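# Move the wooden block from bench onto cart floor

## Task

Pick the wooden block up from the bench and lay it flat on the cart's floor at the handle end, next to the profiles; keep the drop flap open and keep anything already satisfied satisfied; at the finish the robot must be upright and untilted, with both grippers empty, its hands away from the cart, and touching nothing at all.

## Robot and tools

ROBOT. A Rainbow Robotics RB-Y1 in a physics simulation: a differential base with two drive wheels and two rear casters, a bending torso (a leg folding at ankle, knee and hip, plus chest pitch and yaw), a head carrying head_camera, and two 7-joint arms, each with a parallel gripper and a wrist camera (left_wrist_camera, right_wrist_camera) whose housing juts sideways and can strike things. The base is 0.58 m wide, extends 0.10 m in front of the drive axle and 0.57 m behind it, and sweeps a 0.58 m radius when spinning in place. It cannot move sideways.

FRAMES. Base frame: origin on the floor between the drive wheels, x forward, y left, z up, metres. The printed chest, left_hand and right_hand are in this frame. A hand point sits between the finger pads, 0.03 m short of the tips; fingers point along the hand's -z and close along its x. Printed hand positions drift at long reach or under load. base_odometry is relative to where the base started, counts only wheel rotation (slip looks like travel), heading in rad, left positive, -3.142 to 3.142.

move. One call carries one action plus optional "cameras" and "blocking". Allowed combinations: "base" and/or "joints" (optionally with "min_time_s", "contact_limits"); or "target" (optionally with "min_time_s"); or "contact_limits" alone. No action at all just reports state and images.
- "base": a single object {"x_m_s", "turn_rad_s", "for_s"}: velocities held for a duration, not a destination. x_m_s is forward speed in m/s, 0.005 to 1.5 either sign, or 0; turn_rad_s is leftward turn rate in rad/s, 0.02 to 1.509 either sign, or 0; for_s is 0.1 to 5 s. Omitted velocities are 0. Acceleration is about 0.4 m/s² (turns 0.5 rad/s²), so distance is roughly speed times duration, and the base may coast up to about 3 s after. It does not stop at furniture.
- "joints": one flat object mapping joint names to absolute targets, radians except grippers (metres of opening, 0 to 0.1). Torso: torso_squat_rad 0 to 1.2 (higher lowers the chest), torso_shift_rad -0.3 to 0.6 (hips forward), torso_pitch_rad -0.2 to 1.4 (forward bow), torso_yaw_rad -1.5 to 1.5 (left positive; raise both arms outward by 0.2 rad first). Combined torso limits: squat+shift <= 1.52; squat-shift+pitch <= 1.57; shift+0.5 pitch-0.4 squat <= 0.7; shift+0.3 pitch-0.5 squat <= 0.39. Arms, per side: shoulder_pitch ±2.356 (negative swings forward/up), shoulder_roll left 0 to 3.141 / right -3.141 to 0 (away from body), shoulder_yaw ±2.094, elbow -2.617 to 0.01 (negative bends), forearm_roll ±3.141, wrist_pitch -1.57 to 1.919, hand_roll ±2.705. Head: head_pan_rad ±0.523 (left positive), head_tilt_rad -0.35 to 1.57 (down positive).
- "target": absolute pose for one hand: "side" ("left"/"right"), "x","y","z" in base-frame metres (-3 to 3), "quat_wxyz" four numbers in the printed format. It is converted once to joint angles, so the hand travels an arc; break long moves into steps. Refused while an earlier move is still running.
- "min_time_s": 0.1 to 8, minimum duration for arm, head and torso motions.
- "contact_limits": per gripper (left_gripper_m, right_gripper_m) current in mA, 200 to 672.5; persists until changed; lower means gentler grip.
- "cameras": list of names or ["all"]; [] for none. "blocking": false returns within about 0.5 s while motion continues.
To grasp, command an opening at least 0.005 m narrower than the object.

wait: "seconds" 0 to 10; returns early once running moves settle. stop: brakes everything you commanded. zoom_image: "camera" and "region" [x0,y0,x1,y1] pixels, top-left origin, at most 504 each way (head image 896x504, wrist images 644x364). read_manual: licence text only. finished_scene: "scene" is the current scene's number; call nothing after it.

RESULTS. "move" reads "done" or the worst status. Hand status: "reached" (within 10 mm and 2 degrees), "short" with the error, or "refused" with a reason. Other words: "off_target" (rested off target, may still push), "not_followed" / "joint command not followed" (collision check withheld the arm), "time_out", "contact_stop" (torso only), "limit_stop_at_<name>" (self-collision guard or built-in limit), "torque_fault", "limit_stop_at_motor_heat", "stopped". An unplanned stop or a refusal cancels the rest of that reply's move/wait/finished_scene calls. on_its_own lists things the robot did unprompted. lidar_m: 12 ranges in 30-degree sectors, first straight ahead, counterclockwise, seen at 0.23 m height; "-" is nothing. motor_effort: wheel load in percent, peak in brackets; at rest normally under 30. wheel_motors_off = 1 when a stalled wheel shut the drive for 2 s. Joint torques, external torques, wrist force/torque (uncalibrated, offset up to 16 N) and motor temperatures are also printed.

AVOID. Tipping or leaning (fast bends with arms extended or a load, sudden stops while bowed, driving fast into things, upper body catching under furniture). Arms hitting or squeezing each other, including a gripper closing on the other hand. Contact torque reaching joint load limits (shoulders 65.8 N m, elbows 33.8, wrist joints 23.5), which freezes the robot 10 s. Motors above 80 °C from holding loads or straining. Dropping the block from height, releasing it while moving, slamming or hard pushes on fixed objects. Finish upright, grippers open and empty, clear of the cart and everything else.

Each tool is called after ">>>" by a JSON object that holds its "api" and its "payload", one argument or row to a line.

## Session

>>> {"api": "move", "payload": {
  "joints": {"head_tilt_rad": 0.8},
  "cameras": ["head_camera"]
}}

>>> {"api": "move", "payload": {
  "joints": {"head_tilt_rad": 0.6, "head_pan_rad": 0.52},
  "cameras": ["head_camera"]
}}

>>> {"api": "move", "payload": {
  "joints": {"head_tilt_rad": 0.6, "head_pan_rad": -0.52},
  "cameras": ["head_camera"]
}}

Scene clock: 0.93 s.
Joint torques (N m): left_arm=[-1.63 -0.91 0.64 -0.38 -0.08 -0.68 0.04] | right_arm=[-3.68 -0.55 -0.61 -1.36 -0.08 -0.48 -0.02]
External joint torques (N m): left_arm=[-0.25 -1.05 0.63 0.17 -0.09 -0.25 0.04] | right_arm=[-0.09 0.57 -0.57 0.28 -0.14 0.12 -0.04]
Motor temperatures (°C): left_arm=[30 28 32 36 34 33 38] | right_arm=[34 30 32 30 35 36 34]
Wrist force (N): left_arm=[-0.4 1.7 -7.7] | right_arm=[-2.6 0.6 -4.2]
Wrist torque (N m): left_arm=[-0.31 0.12 0.09] | right_arm=[-0.03 -0.11 -0.10]
Wrist force, peak (N): left_arm=[0.1 1.6 -7.9] | right_arm=[-2.9 0.8 -5.4]
move: done
base_odometry: x=+0.000 y=+0.000 heading=+0.000
lidar_m: 0.74 1.03 1.55 4.57 1.51 1.08 1.03 1.09 1.42 3.61 1.10 0.78
base_status: not commanded
joint_positions: torso_squat_rad=+0.350 torso_shift_rad=+0.000 torso_pitch_rad=+0.000 torso_yaw_rad=+0.000 left_shoulder_pitch_rad=+0.037 left_shoulder_roll_rad=+0.004 left_shoulder_yaw_rad=-0.043 left_elbow_rad=-0.196 left_forearm_roll_rad=-0.014 left_wrist_pitch_rad=+0.002 left_hand_roll_rad=+0.027 left_gripper_m=+0.099 right_shoulder_pitch_rad=-0.040 right_shoulder_roll_rad=-0.021 right_shoulder_yaw_rad=-0.018 right_elbow_rad=-0.235 right_forearm_roll_rad=+0.049 right_wrist_pitch_rad=-0.014 right_hand_roll_rad=+0.035 right_gripper_m=+0.099 head_pan_rad=+0.000 head_tilt_rad=+0.800
joint_status: all done
wheel_motors_off: 0
motor_effort: left_wheel=+0(1) right_wheel=+0(2)
chest: x=-0.2280 y=+0.0001 z=+1.2475 quat_wxyz=(+1.000, +0.000, +0.000, +0.000) (m; base frame)
left_hand: x=-0.1598 y=+0.2200 z=+0.5653 quat_wxyz=(+0.997, +0.000, -0.079, -0.009) (m; base frame)
right_hand: x=-0.0823 y=-0.2360 z=+0.5770 quat_wxyz=(+0.989, -0.016, -0.142, +0.041) (m; base frame)
pictures: head_camera
camera_calibration:
head_camera: T_world_to_cam=[[-0.00443635, -0.999504, -0.0311766, 0.0434261], [-0.676342, 0.0259634, -0.73613, 0.977865], [0.736575, 0.0178203, -0.676122, 1.07557], [0, 0, 0, 1]] pos_world=[-0.130674, -0.00115112, 1.44841]

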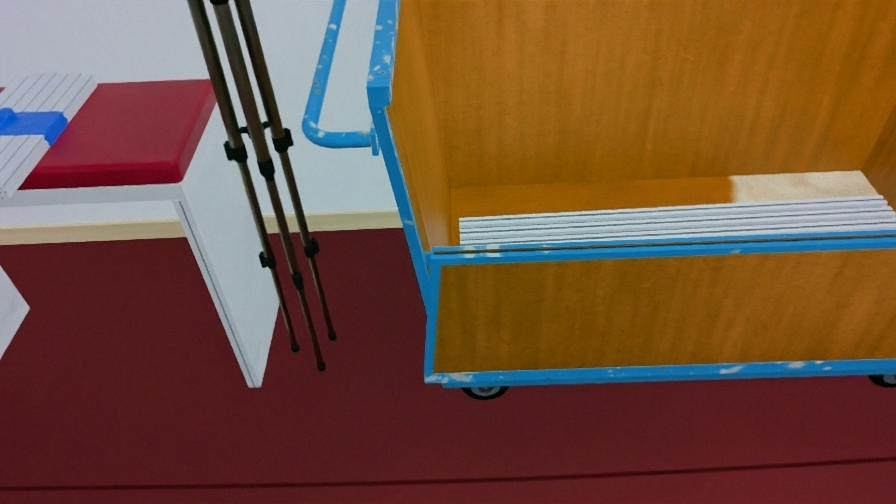

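Scene clock: 1.93 s.
Joint torques (N m): left_arm=[-1.54 -0.57 0.84 -0.46 -0.01 -0.65 -0.03] | right_arm=[-3.74 -0.73 -0.5 -1.37 -0.01 -0.44 -0.03]
External joint torques (N m): left_arm=[-0.15 -0.72 0.82 0.1 -0.01 -0.23 -0.02] | right_arm=[-0.14 0.39 -0.45 0.27 -0.08 0.16 -0.04]
Wrist force (N): left_arm=[-0.4 1.5 -7.7] | right_arm=[-2.9 1.1 -4.5]
Wrist torque (N m): left_arm=[-0.28 0.11 0.08] | right_arm=[-0.11 -0.12 -0.09]
Wrist force, peak (N): left_arm=[-0.7 1.3 -8.3] | right_arm=[-2.9 1.1 -5.3]
move: done
base_odometry: x=+0.000 y=+0.000 heading=+0.000
lidar_m: 0.74 1.03 1.57 4.56 1.54 1.08 1.02 1.09 1.45 3.60 1.10 0.79
base_status: not commanded
joint_positions: torso_squat_rad=+0.350 torso_shift_rad=+0.000 torso_pitch_rad=+0.000 torso_yaw_rad=+0.000 left_shoulder_pitch_rad=+0.037 left_shoulder_roll_rad=+0.004 left_shoulder_yaw_rad=-0.043 left_elbow_rad=-0.196 left_forearm_roll_rad=-0.014 left_wrist_pitch_rad=+0.002 left_hand_roll_rad=+0.027 left_gripper_m=+0.099 right_shoulder_pitch_rad=-0.040 right_shoulder_roll_rad=-0.021 right_shoulder_yaw_rad=-0.018 right_elbow_rad=-0.235 right_forearm_roll_rad=+0.049 right_wrist_pitch_rad=-0.014 right_hand_roll_rad=+0.035 right_gripper_m=+0.099 head_pan_rad=+0.520 head_tilt_rad=+0.600
joint_status: all done
wheel_motors_off: 0
motor_effort: left_wheel=+0(1) right_wheel=+0(2)
chest: x=-0.2280 y=+0.0001 z=+1.2475 quat_wxyz=(+1.000, +0.000, +0.000, +0.000) (m; base frame)
left_hand: x=-0.1598 y=+0.2200 z=+0.5653 quat_wxyz=(+0.997, +0.000, -0.079, -0.009) (m; base frame)
right_hand: x=-0.0823 y=-0.2360 z=+0.5770 quat_wxyz=(+0.989, -0.016, -0.142, +0.041) (m; base frame)
pictures: head_camera
camera_calibration:
head_camera: T_world_to_cam=[[0.498213, -0.866484, -0.0314502, 0.14729], [-0.461322, -0.234191, -0.855767, 1.19539], [0.734143, 0.440863, -0.516405, 0.843793], [0, 0, 0, 1]] pos_world=[-0.141388, 0.0355768, 1.46335]

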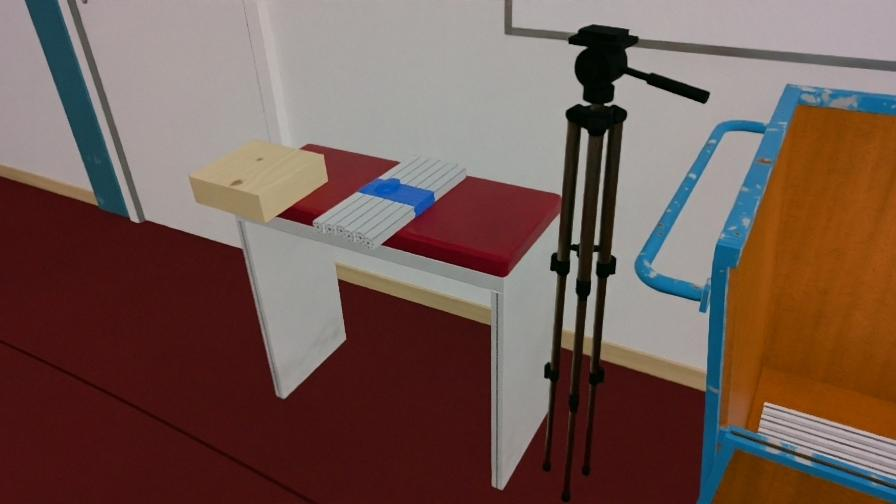

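Scene clock: 3.30 s.
Joint torques (N m): left_arm=[-1.75 -0.7 0.75 -0.42 -0.06 -0.56 -0.04] | right_arm=[-3.42 -0.66 -0.83 -1.49 -0.01 -0.54 -0.01]
External joint torques (N m): left_arm=[-0.37 -0.85 0.74 0.13 -0.07 -0.13 -0.03] | right_arm=[0.18 0.46 -0.79 0.14 -0.07 0.06 -0.02]
Wrist force (N): left_arm=[0.0 1.3 -7.4] | right_arm=[-2.5 1.0 -4.8]
Wrist torque (N m): left_arm=[-0.31 0.15 0.06] | right_arm=[-0.05 -0.05 -0.09]
Wrist force, peak (N): left_arm=[0.3 1.8 -8.1] | right_arm=[-2.9 1.1 -5.5]
move: done
base_odometry: x=+0.000 y=+0.000 heading=+0.000
lidar_m: 0.74 1.02 1.55 4.57 1.52 1.08 1.03 1.08 1.44 3.60 1.10 0.77
base_status: not commanded
joint_positions: torso_squat_rad=+0.350 torso_shift_rad=+0.000 torso_pitch_rad=+0.000 torso_yaw_rad=+0.000 left_shoulder_pitch_rad=+0.037 left_shoulder_roll_rad=+0.004 left_shoulder_yaw_rad=-0.043 left_elbow_rad=-0.196 left_forearm_roll_rad=-0.014 left_wrist_pitch_rad=+0.002 left_hand_roll_rad=+0.027 left_gripper_m=+0.099 right_shoulder_pitch_rad=-0.040 right_shoulder_roll_rad=-0.021 right_shoulder_yaw_rad=-0.018 right_elbow_rad=-0.235 right_forearm_roll_rad=+0.049 right_wrist_pitch_rad=-0.014 right_hand_roll_rad=+0.035 right_gripper_m=+0.099 head_pan_rad=-0.520 head_tilt_rad=+0.600
joint_status: all done
wheel_motors_off: 0
motor_effort: left_wheel=+1(1) right_wheel=+2(2)
chest: x=-0.2280 y=+0.0001 z=+1.2475 quat_wxyz=(+1.000, +0.000, +0.000, +0.000) (m; base frame)
left_hand: x=-0.1598 y=+0.2200 z=+0.5653 quat_wxyz=(+0.997, +0.000, -0.079, -0.009) (m; base frame)
right_hand: x=-0.0823 y=-0.2360 z=+0.5770 quat_wxyz=(+0.989, -0.016, -0.142, +0.041) (m; base frame)
pictures: head_camera
camera_calibration:
head_camera: T_world_to_cam=[[-0.495067, -0.868285, -0.0314512, -0.0572399], [-0.435413, 0.279258, -0.855821, 1.2007], [0.75188, -0.409995, -0.516314, 0.847468], [0, 0, 0, 1]] pos_world=[-0.142731, -0.0375481, 1.46335]

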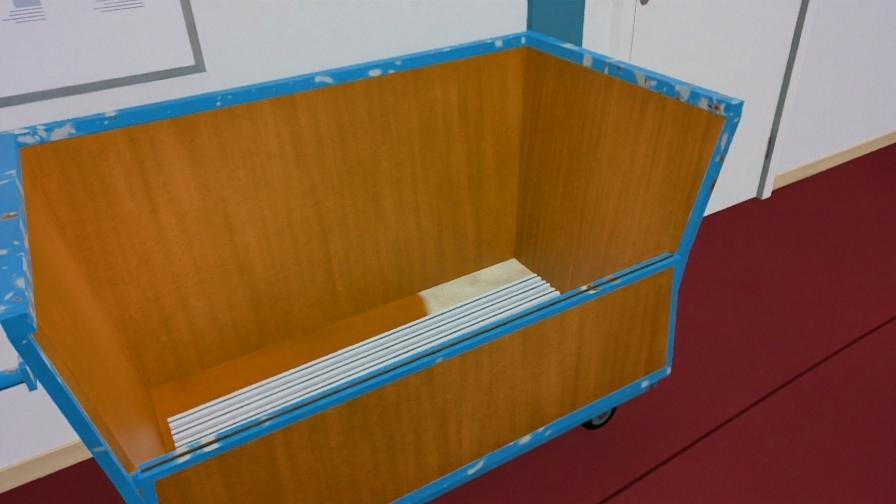

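>>> {"api": "move", "payload": {
  "joints": {"torso_squat_rad":0.1,"torso_pitch_rad": 0.6,"head_tilt_rad": 0.45, "head_pan_rad": 0.0},
  "cameras": ["head_camera"]
}}

>>> {"api": "move", "payload": {
  "joints": {"torso_pitch_rad": 0.2,"head_tilt_rad": 0.45, "head_pan_rad": 0.52},
  "base": {"turn_rad_s":0.5,"for_s":1.1},
  "cameras": ["head_camera"]
}}

Scene clock: 21.87 s.
Joint torques (N m): left_arm=[13.08 -0.59 1.03 5.73 -0.08 0.56 0.03] | right_arm=[12.69 -0.06 -0.97 5.02 -0.07 0.69 -0.14]
External joint torques (N m): left_arm=[-1.25 -0.91 0.99 0.09 -0.07 -0.19 0] | right_arm=[0.42 0.66 -0.68 0.64 0.01 0.16 -0.13]
Wrist force (N): left_arm=[3.5 0.9 -7.6] | right_arm=[1.2 0.3 -4.3]
Wrist torque (N m): left_arm=[-0.24 0.34 0.05] | right_arm=[0.01 0.13 -0.08]
Wrist force, peak (N): left_arm=[0.2 1.5 -8.5] | right_arm=[-2.7 1.4 -5.3]
move: done
base_odometry: x=+0.000 y=+0.000 heading=+0.000
lidar_m: 0.74 1.04 1.57 4.56 1.52 1.08 1.02 1.07 1.44 3.62 1.11 0.79
base_status: not commanded
joint_positions: torso_squat_rad=+0.100 torso_shift_rad=+0.000 torso_pitch_rad=+0.600 torso_yaw_rad=+0.000 left_shoulder_pitch_rad=+0.037 left_shoulder_roll_rad=+0.004 left_shoulder_yaw_rad=-0.043 left_elbow_rad=-0.196 left_forearm_roll_rad=-0.014 left_wrist_pitch_rad=+0.002 left_hand_roll_rad=+0.027 left_gripper_m=+0.099 right_shoulder_pitch_rad=-0.040 right_shoulder_roll_rad=-0.021 right_shoulder_yaw_rad=-0.018 right_elbow_rad=-0.235 right_forearm_roll_rad=+0.049 right_wrist_pitch_rad=-0.014 right_hand_roll_rad=+0.035 right_gripper_m=+0.099 head_pan_rad=+0.000 head_tilt_rad=+0.450
joint_status: all done
wheel_motors_off: 0
motor_effort: left_wheel=+0(2) right_wheel=+2(2)
chest: x=-0.0532 y=+0.0001 z=+1.2324 quat_wxyz=(+0.955, +0.000, +0.296, +0.000) (m; base frame)
left_hand: x=-0.3822 y=+0.2200 z=+0.6308 quat_wxyz=(+0.976, -0.003, +0.219, -0.008) (m; base frame)
right_hand: x=-0.3116 y=-0.2360 z=+0.5968 quat_wxyz=(+0.987, -0.004, +0.156, +0.044) (m; base frame)
pictures: head_camera
camera_calibration:
head_camera: T_world_to_cam=[[-0.0120661, -0.999506, -0.0290229, 0.0403556], [-0.837451, 0.0259611, -0.545896, 0.872981], [0.54638, 0.0177184, -0.83735, 1.06234], [0, 0, 0, 1]] pos_world=[0.151124, -0.00115087, 1.36728]

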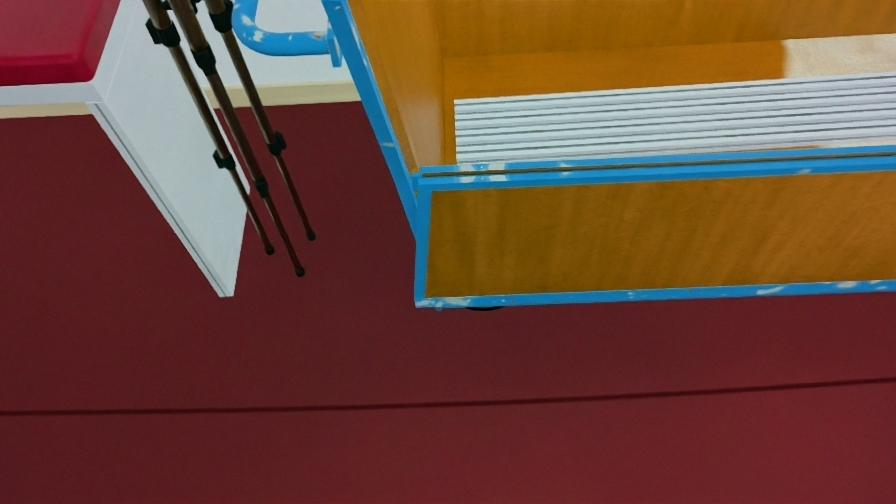

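Scene clock: 24.30 s.
Joint torques (N m): left_arm=[3.43 -0.79 0.85 1.5 -0.11 -0.21 0.04] | right_arm=[2.44 -1.01 -0.9 0.88 -0.15 -0.22 0.05]
External joint torques (N m): left_arm=[-0.66 -1.01 0.83 -0.1 -0.1 -0.19 0.04] | right_arm=[0.61 0.01 -0.77 0.46 -0.16 0 0.05]
Wrist force (N): left_arm=[1.3 1.4 -7.5] | right_arm=[-1.8 1.2 -4.4]
Wrist torque (N m): left_arm=[-0.37 0.25 0.06] | right_arm=[-0.11 -0.08 -0.05]
Wrist force, peak (N): left_arm=[3.8 1.2 -8.2] | right_arm=[-1.4 0.7 -5.5]
move: done
base_odometry: x=+0.000 y=+0.000 heading=+0.549
lidar_m: 1.05 1.56 4.11 1.47 1.07 1.02 1.07 1.48 3.99 1.05 0.78 0.73
base_status: done (sent for 1.1 of 1.1 s)
joint_positions: torso_squat_rad=+0.100 torso_shift_rad=+0.000 torso_pitch_rad=+0.200 torso_yaw_rad=+0.000 left_shoulder_pitch_rad=+0.037 left_shoulder_roll_rad=+0.004 left_shoulder_yaw_rad=-0.043 left_elbow_rad=-0.196 left_forearm_roll_rad=-0.014 left_wrist_pitch_rad=+0.002 left_hand_roll_rad=+0.027 left_gripper_m=+0.099 right_shoulder_pitch_rad=-0.040 right_shoulder_roll_rad=-0.021 right_shoulder_yaw_rad=-0.018 right_elbow_rad=-0.235 right_forearm_roll_rad=+0.049 right_wrist_pitch_rad=-0.014 right_hand_roll_rad=+0.035 right_gripper_m=+0.099 head_pan_rad=+0.520 head_tilt_rad=+0.450
joint_status: all done
wheel_motors_off: 0
motor_effort: left_wheel=+5(33) right_wheel=+19(47)
chest: x=-0.1665 y=+0.0001 z=+1.2803 quat_wxyz=(+0.995, +0.000, +0.100, +0.000) (m; base frame)
left_hand: x=-0.2352 y=+0.2200 z=+0.5981 quat_wxyz=(+1.000, -0.001, +0.021, -0.009) (m; base frame)
right_hand: x=-0.1570 y=-0.2360 z=+0.5942 quat_wxyz=(+0.998, -0.012, -0.043, +0.042) (m; base frame)
pictures: head_camera
camera_calibration:
head_camera: T_world_to_cam=[[0.486089, -0.864191, -0.129966, 0.241583], [-0.52186, -0.167752, -0.836374, 1.22789], [0.700985, 0.474376, -0.53253, 0.802665], [0, 0, 0, 1]] pos_world=[-0.0392977, 0.0339907, 1.48582]

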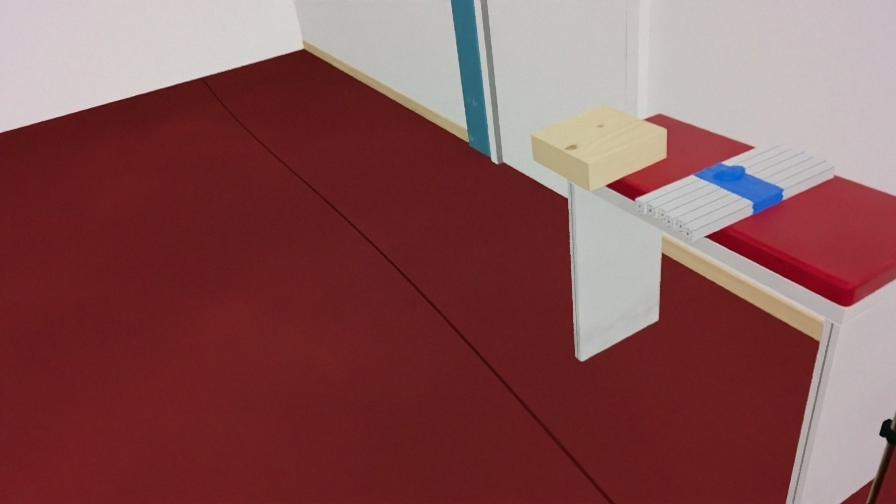

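>>> {"api": "move", "payload": {
  "base": {"turn_rad_s":0.6,"for_s":1.338},
  "joints": {"torso_squat_rad":0.3,"torso_pitch_rad": 0.1,"head_tilt_rad": 0.6, "head_pan_rad": -0.3}
}}

>>> {"api": "move", "payload": {
  "base": {"x_m_s":0.5,"for_s":2.87}
}}

>>> {"api": "move", "payload": {
  "base": {"turn_rad_s":-0.7,"for_s":1.79},
  "cameras": ["head_camera"]
}}

Scene clock: 40.67 s.
Joint torques (N m): left_arm=[0.71 -0.68 1.13 0.58 -0.07 -0.47 -0.08] | right_arm=[-0.75 -0.69 -1.21 -0.24 -0.1 -0.39 0.02]
External joint torques (N m): left_arm=[-0.65 -0.87 1.11 0.06 -0.07 -0.24 -0.08] | right_arm=[0.14 0.38 -1.12 0.37 -0.13 0.02 0.01]
Wrist force (N): left_arm=[0.4 0.8 -8.0] | right_arm=[-2.3 1.0 -5.3]
Wrist torque (N m): left_arm=[-0.25 0.15 0.12] | right_arm=[-0.10 -0.13 -0.07]
Wrist force, peak (N): left_arm=[1.1 1.9 -8.5] | right_arm=[-2.0 1.0 -5.5]
move: done
base_odometry: x=+0.000 y=+0.000 heading=+1.349
lidar_m: 3.13 2.03 1.18 1.02 1.02 1.21 2.14 2.99 0.90 0.74 0.73 1.07
base_status: done (sent for 1.33 of 1.33 s)
joint_positions: torso_squat_rad=+0.300 torso_shift_rad=+0.000 torso_pitch_rad=+0.100 torso_yaw_rad=+0.000 left_shoulder_pitch_rad=+0.037 left_shoulder_roll_rad=+0.004 left_shoulder_yaw_rad=-0.043 left_elbow_rad=-0.196 left_forearm_roll_rad=-0.014 left_wrist_pitch_rad=+0.002 left_hand_roll_rad=+0.027 left_gripper_m=+0.099 right_shoulder_pitch_rad=-0.040 right_shoulder_roll_rad=-0.021 right_shoulder_yaw_rad=-0.018 right_elbow_rad=-0.235 right_forearm_roll_rad=+0.049 right_wrist_pitch_rad=-0.014 right_hand_roll_rad=+0.035 right_gripper_m=+0.099 head_pan_rad=-0.300 head_tilt_rad=+0.600
joint_status: all done
wheel_motors_off: 0
motor_effort: left_wheel=+5(14) right_wheel=+22(41)
chest: x=-0.1972 y=+0.0001 z=+1.2571 quat_wxyz=(+0.999, +0.000, +0.050, +0.000) (m; base frame)
left_hand: x=-0.1973 y=+0.2200 z=+0.5715 quat_wxyz=(+1.000, -0.001, -0.029, -0.009) (m; base frame)
right_hand: x=-0.1191 y=-0.2360 z=+0.5755 quat_wxyz=(+0.995, -0.014, -0.093, +0.041) (m; base frame)
pictures: none

Scene clock: 45.07 s.
Joint torques (N m): left_arm=[1.6 -0.7 0.83 0.57 -0.04 -0.45 0.01] | right_arm=[-0.24 -0.77 -0.65 -0.01 -0.07 -0.36 0]
External joint torques (N m): left_arm=[0.24 -0.89 0.82 0.04 -0.04 -0.23 0.01] | right_arm=[0.65 0.31 -0.56 0.6 -0.1 0.05 -0.01]
Wrist force (N): left_arm=[0.5 0.9 -7.2] | right_arm=[-2.2 1.2 -4.7]
Wrist torque (N m): left_arm=[-0.26 0.20 0.10] | right_arm=[-0.10 -0.09 -0.11]
Wrist force, peak (N): left_arm=[0.1 2.0 -8.5] | right_arm=[-2.3 1.1 -5.5]
move: done
base_odometry: x=+0.314 y=+1.398 heading=+1.350
lidar_m: 2.49 2.68 1.59 1.37 1.38 1.60 2.86 1.37 1.01 0.60 1.17 1.37
base_status: done (sent for 2.87 of 2.87 s)
joint_positions: torso_squat_rad=+0.300 torso_shift_rad=+0.000 torso_pitch_rad=+0.100 torso_yaw_rad=+0.000 left_shoulder_pitch_rad=+0.037 left_shoulder_roll_rad=+0.004 left_shoulder_yaw_rad=-0.043 left_elbow_rad=-0.196 left_forearm_roll_rad=-0.014 left_wrist_pitch_rad=+0.002 left_hand_roll_rad=+0.027 left_gripper_m=+0.099 right_shoulder_pitch_rad=-0.040 right_shoulder_roll_rad=-0.021 right_shoulder_yaw_rad=-0.018 right_elbow_rad=-0.235 right_forearm_roll_rad=+0.049 right_wrist_pitch_rad=-0.014 right_hand_roll_rad=+0.035 right_gripper_m=+0.099 head_pan_rad=-0.300 head_tilt_rad=+0.600
joint_status: not commanded
wheel_motors_off: 0
motor_effort: left_wheel=+17(53) right_wheel=-17(53)
chest: x=-0.1971 y=+0.0001 z=+1.2571 quat_wxyz=(+0.999, +0.000, +0.050, +0.000) (m; base frame)
left_hand: x=-0.1972 y=+0.2200 z=+0.5715 quat_wxyz=(+1.000, -0.001, -0.029, -0.009) (m; base frame)
right_hand: x=-0.1190 y=-0.2360 z=+0.5755 quat_wxyz=(+0.995, -0.014, -0.093, +0.041) (m; base frame)
pictures: none

Scene clock: 48.70 s.
Joint torques (N m): left_arm=[1.1 -0.81 0.58 0.74 -0.02 -0.51 0.03] | right_arm=[-0.11 -0.41 -0.68 -0.09 -0.21 -0.31 -0.09]
External joint torques (N m): left_arm=[-0.26 -0.99 0.56 0.22 -0.02 -0.29 0.03] | right_arm=[0.78 0.67 -0.59 0.52 -0.24 0.1 -0.09]
Wrist force (N): left_arm=[0.4 1.6 -7.7] | right_arm=[-1.9 0.7 -4.9]
Wrist torque (N m): left_arm=[-0.35 0.11 0.09] | right_arm=[-0.03 -0.06 -0.11]
Wrist force, peak (N): left_arm=[0.1 1.5 -8.5] | right_arm=[-2.7 1.0 -5.6]
move: done
base_odometry: x=+0.314 y=+1.398 heading=+0.091
lidar_m: 0.57 1.25 1.77 4.21 1.84 1.40 1.37 1.46 2.09 1.36 1.01 0.59
base_status: done (sent for 1.8 of 1.8 s)
joint_positions: torso_squat_rad=+0.300 torso_shift_rad=+0.000 torso_pitch_rad=+0.100 torso_yaw_rad=+0.000 left_shoulder_pitch_rad=+0.037 left_shoulder_roll_rad=+0.004 left_shoulder_yaw_rad=-0.043 left_elbow_rad=-0.196 left_forearm_roll_rad=-0.014 left_wrist_pitch_rad=+0.002 left_hand_roll_rad=+0.027 left_gripper_m=+0.099 right_shoulder_pitch_rad=-0.040 right_shoulder_roll_rad=-0.021 right_shoulder_yaw_rad=-0.018 right_elbow_rad=-0.235 right_forearm_roll_rad=+0.049 right_wrist_pitch_rad=-0.014 right_hand_roll_rad=+0.035 right_gripper_m=+0.099 head_pan_rad=-0.300 head_tilt_rad=+0.600
joint_status: not commanded
wheel_motors_off: 0
motor_effort: left_wheel=+21(45) right_wheel=+5(48)
chest: x=-0.1971 y=+0.0001 z=+1.2571 quat_wxyz=(+0.999, +0.000, +0.050, +0.000) (m; base frame)
left_hand: x=-0.1973 y=+0.2200 z=+0.5715 quat_wxyz=(+1.000, -0.001, -0.029, -0.009) (m; base frame)
right_hand: x=-0.1190 y=-0.2359 z=+0.5755 quat_wxyz=(+0.995, -0.014, -0.093, +0.041) (m; base frame)
pictures: head_camera
camera_calibration:
head_camera: T_world_to_cam=[[-0.29527, -0.955412, -0.00195511, -0.0438266], [-0.568942, 0.177475, -0.802999, 1.13085], [0.767542, -0.235989, -0.595977, 0.930836], [0, 0, 0, 1]] pos_world=[-0.0840084, -0.0229025, 1.46274]

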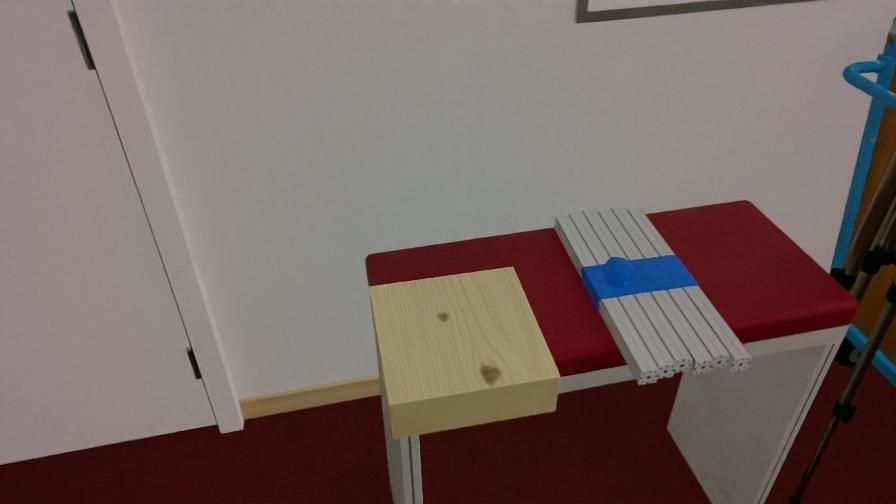

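>>> {"api": "move", "payload": {
  "target": {"side":"right","x":0.36,"y":-0.215,"z":0.776,"quat_wxyz":[0.706,-0.0353,-0.706,-0.0353]},
  "cameras": ["head_camera","right_wrist_camera"]
}}

Scene clock: 56.33 s.
Joint torques (N m): left_arm=[1.08 -0.75 0.75 0.67 0.01 -0.45 -0.05] | right_arm=[-16.53 -4.33 -0.94 -6.76 0.11 -1.5 -0.06]
External joint torques (N m): left_arm=[-0.28 -0.94 0.73 0.14 0.01 -0.23 -0.05] | right_arm=[0.89 0.02 -1.45 0.21 -0.08 -0.01 -0.1]
Wrist force (N): left_arm=[0.6 1.5 -7.8] | right_arm=[-5.8 0.9 -2.6]
Wrist torque (N m): left_arm=[-0.34 0.21 0.05] | right_arm=[-0.15 -0.32 -0.26]
Wrist force, peak (N): left_arm=[0.6 1.5 -8.2] | right_arm=[-5.2 1.1 -5.2]
move: short
base_odometry: x=+0.314 y=+1.398 heading=+0.091
lidar_m: 0.58 1.24 1.75 4.22 1.85 1.41 1.36 1.47 2.10 1.37 1.00 0.58
base_status: not commanded
joint_positions: torso_squat_rad=+0.300 torso_shift_rad=+0.000 torso_pitch_rad=+0.100 torso_yaw_rad=+0.000 left_shoulder_pitch_rad=+0.037 left_shoulder_roll_rad=+0.004 left_shoulder_yaw_rad=-0.043 left_elbow_rad=-0.196 left_forearm_roll_rad=-0.014 left_wrist_pitch_rad=+0.002 left_hand_roll_rad=+0.027 left_gripper_m=+0.099 right_shoulder_pitch_rad=-0.739 right_shoulder_roll_rad=-0.059 right_shoulder_yaw_rad=-0.342 right_elbow_rad=-0.267 right_forearm_roll_rad=-0.113 right_wrist_pitch_rad=-0.015 right_hand_roll_rad=+0.187 right_gripper_m=+0.099 head_pan_rad=-0.300 head_tilt_rad=+0.600
joint_status: all done
wheel_motors_off: 0
motor_effort: left_wheel=+21(22) right_wheel=+2(7)
chest: x=-0.1971 y=+0.0001 z=+1.2571 quat_wxyz=(+0.999, +0.000, +0.050, +0.000) (m; base frame)
left_hand: x=-0.1973 y=+0.2200 z=+0.5715 quat_wxyz=(+1.000, -0.001, -0.029, -0.009) (m; base frame)
right_hand: x=+0.3458 y=-0.2150 z=+0.7909 quat_wxyz=(+0.904, +0.005, -0.427, -0.019) (m; base frame)
right_hand_status: short (checked arc, as near as the solve gets, planned for 1.0 s): 21 mm and 39.8 deg off.
pictures: head_camera, right_wrist_camera
camera_calibration:
head_camera: T_world_to_cam=[[-0.29527, -0.955412, -0.00195511, -0.0438266], [-0.568942, 0.177475, -0.802999, 1.13085], [0.767542, -0.235989, -0.595977, 0.930836], [0, 0, 0, 1]] pos_world=[-0.0840084, -0.0229025, 1.46274]
right_wrist_camera: T_world_to_cam=[[-0.61553, 0.00892383, -0.788063, 0.836808], [-0.389993, 0.865477, 0.314411, 0.0992828], [0.684856, 0.500869, -0.529247, 0.361672], [0, 0, 0, 1]] pos_world=[0.306107, -0.274545, 0.819655]

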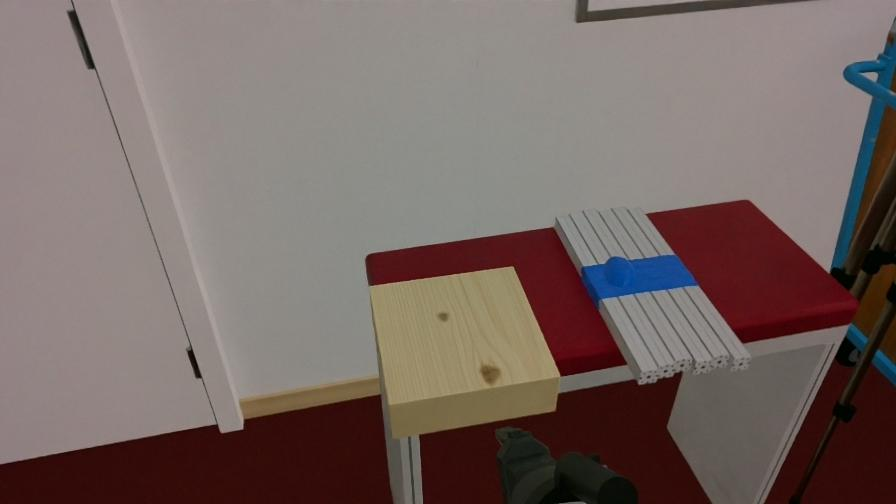

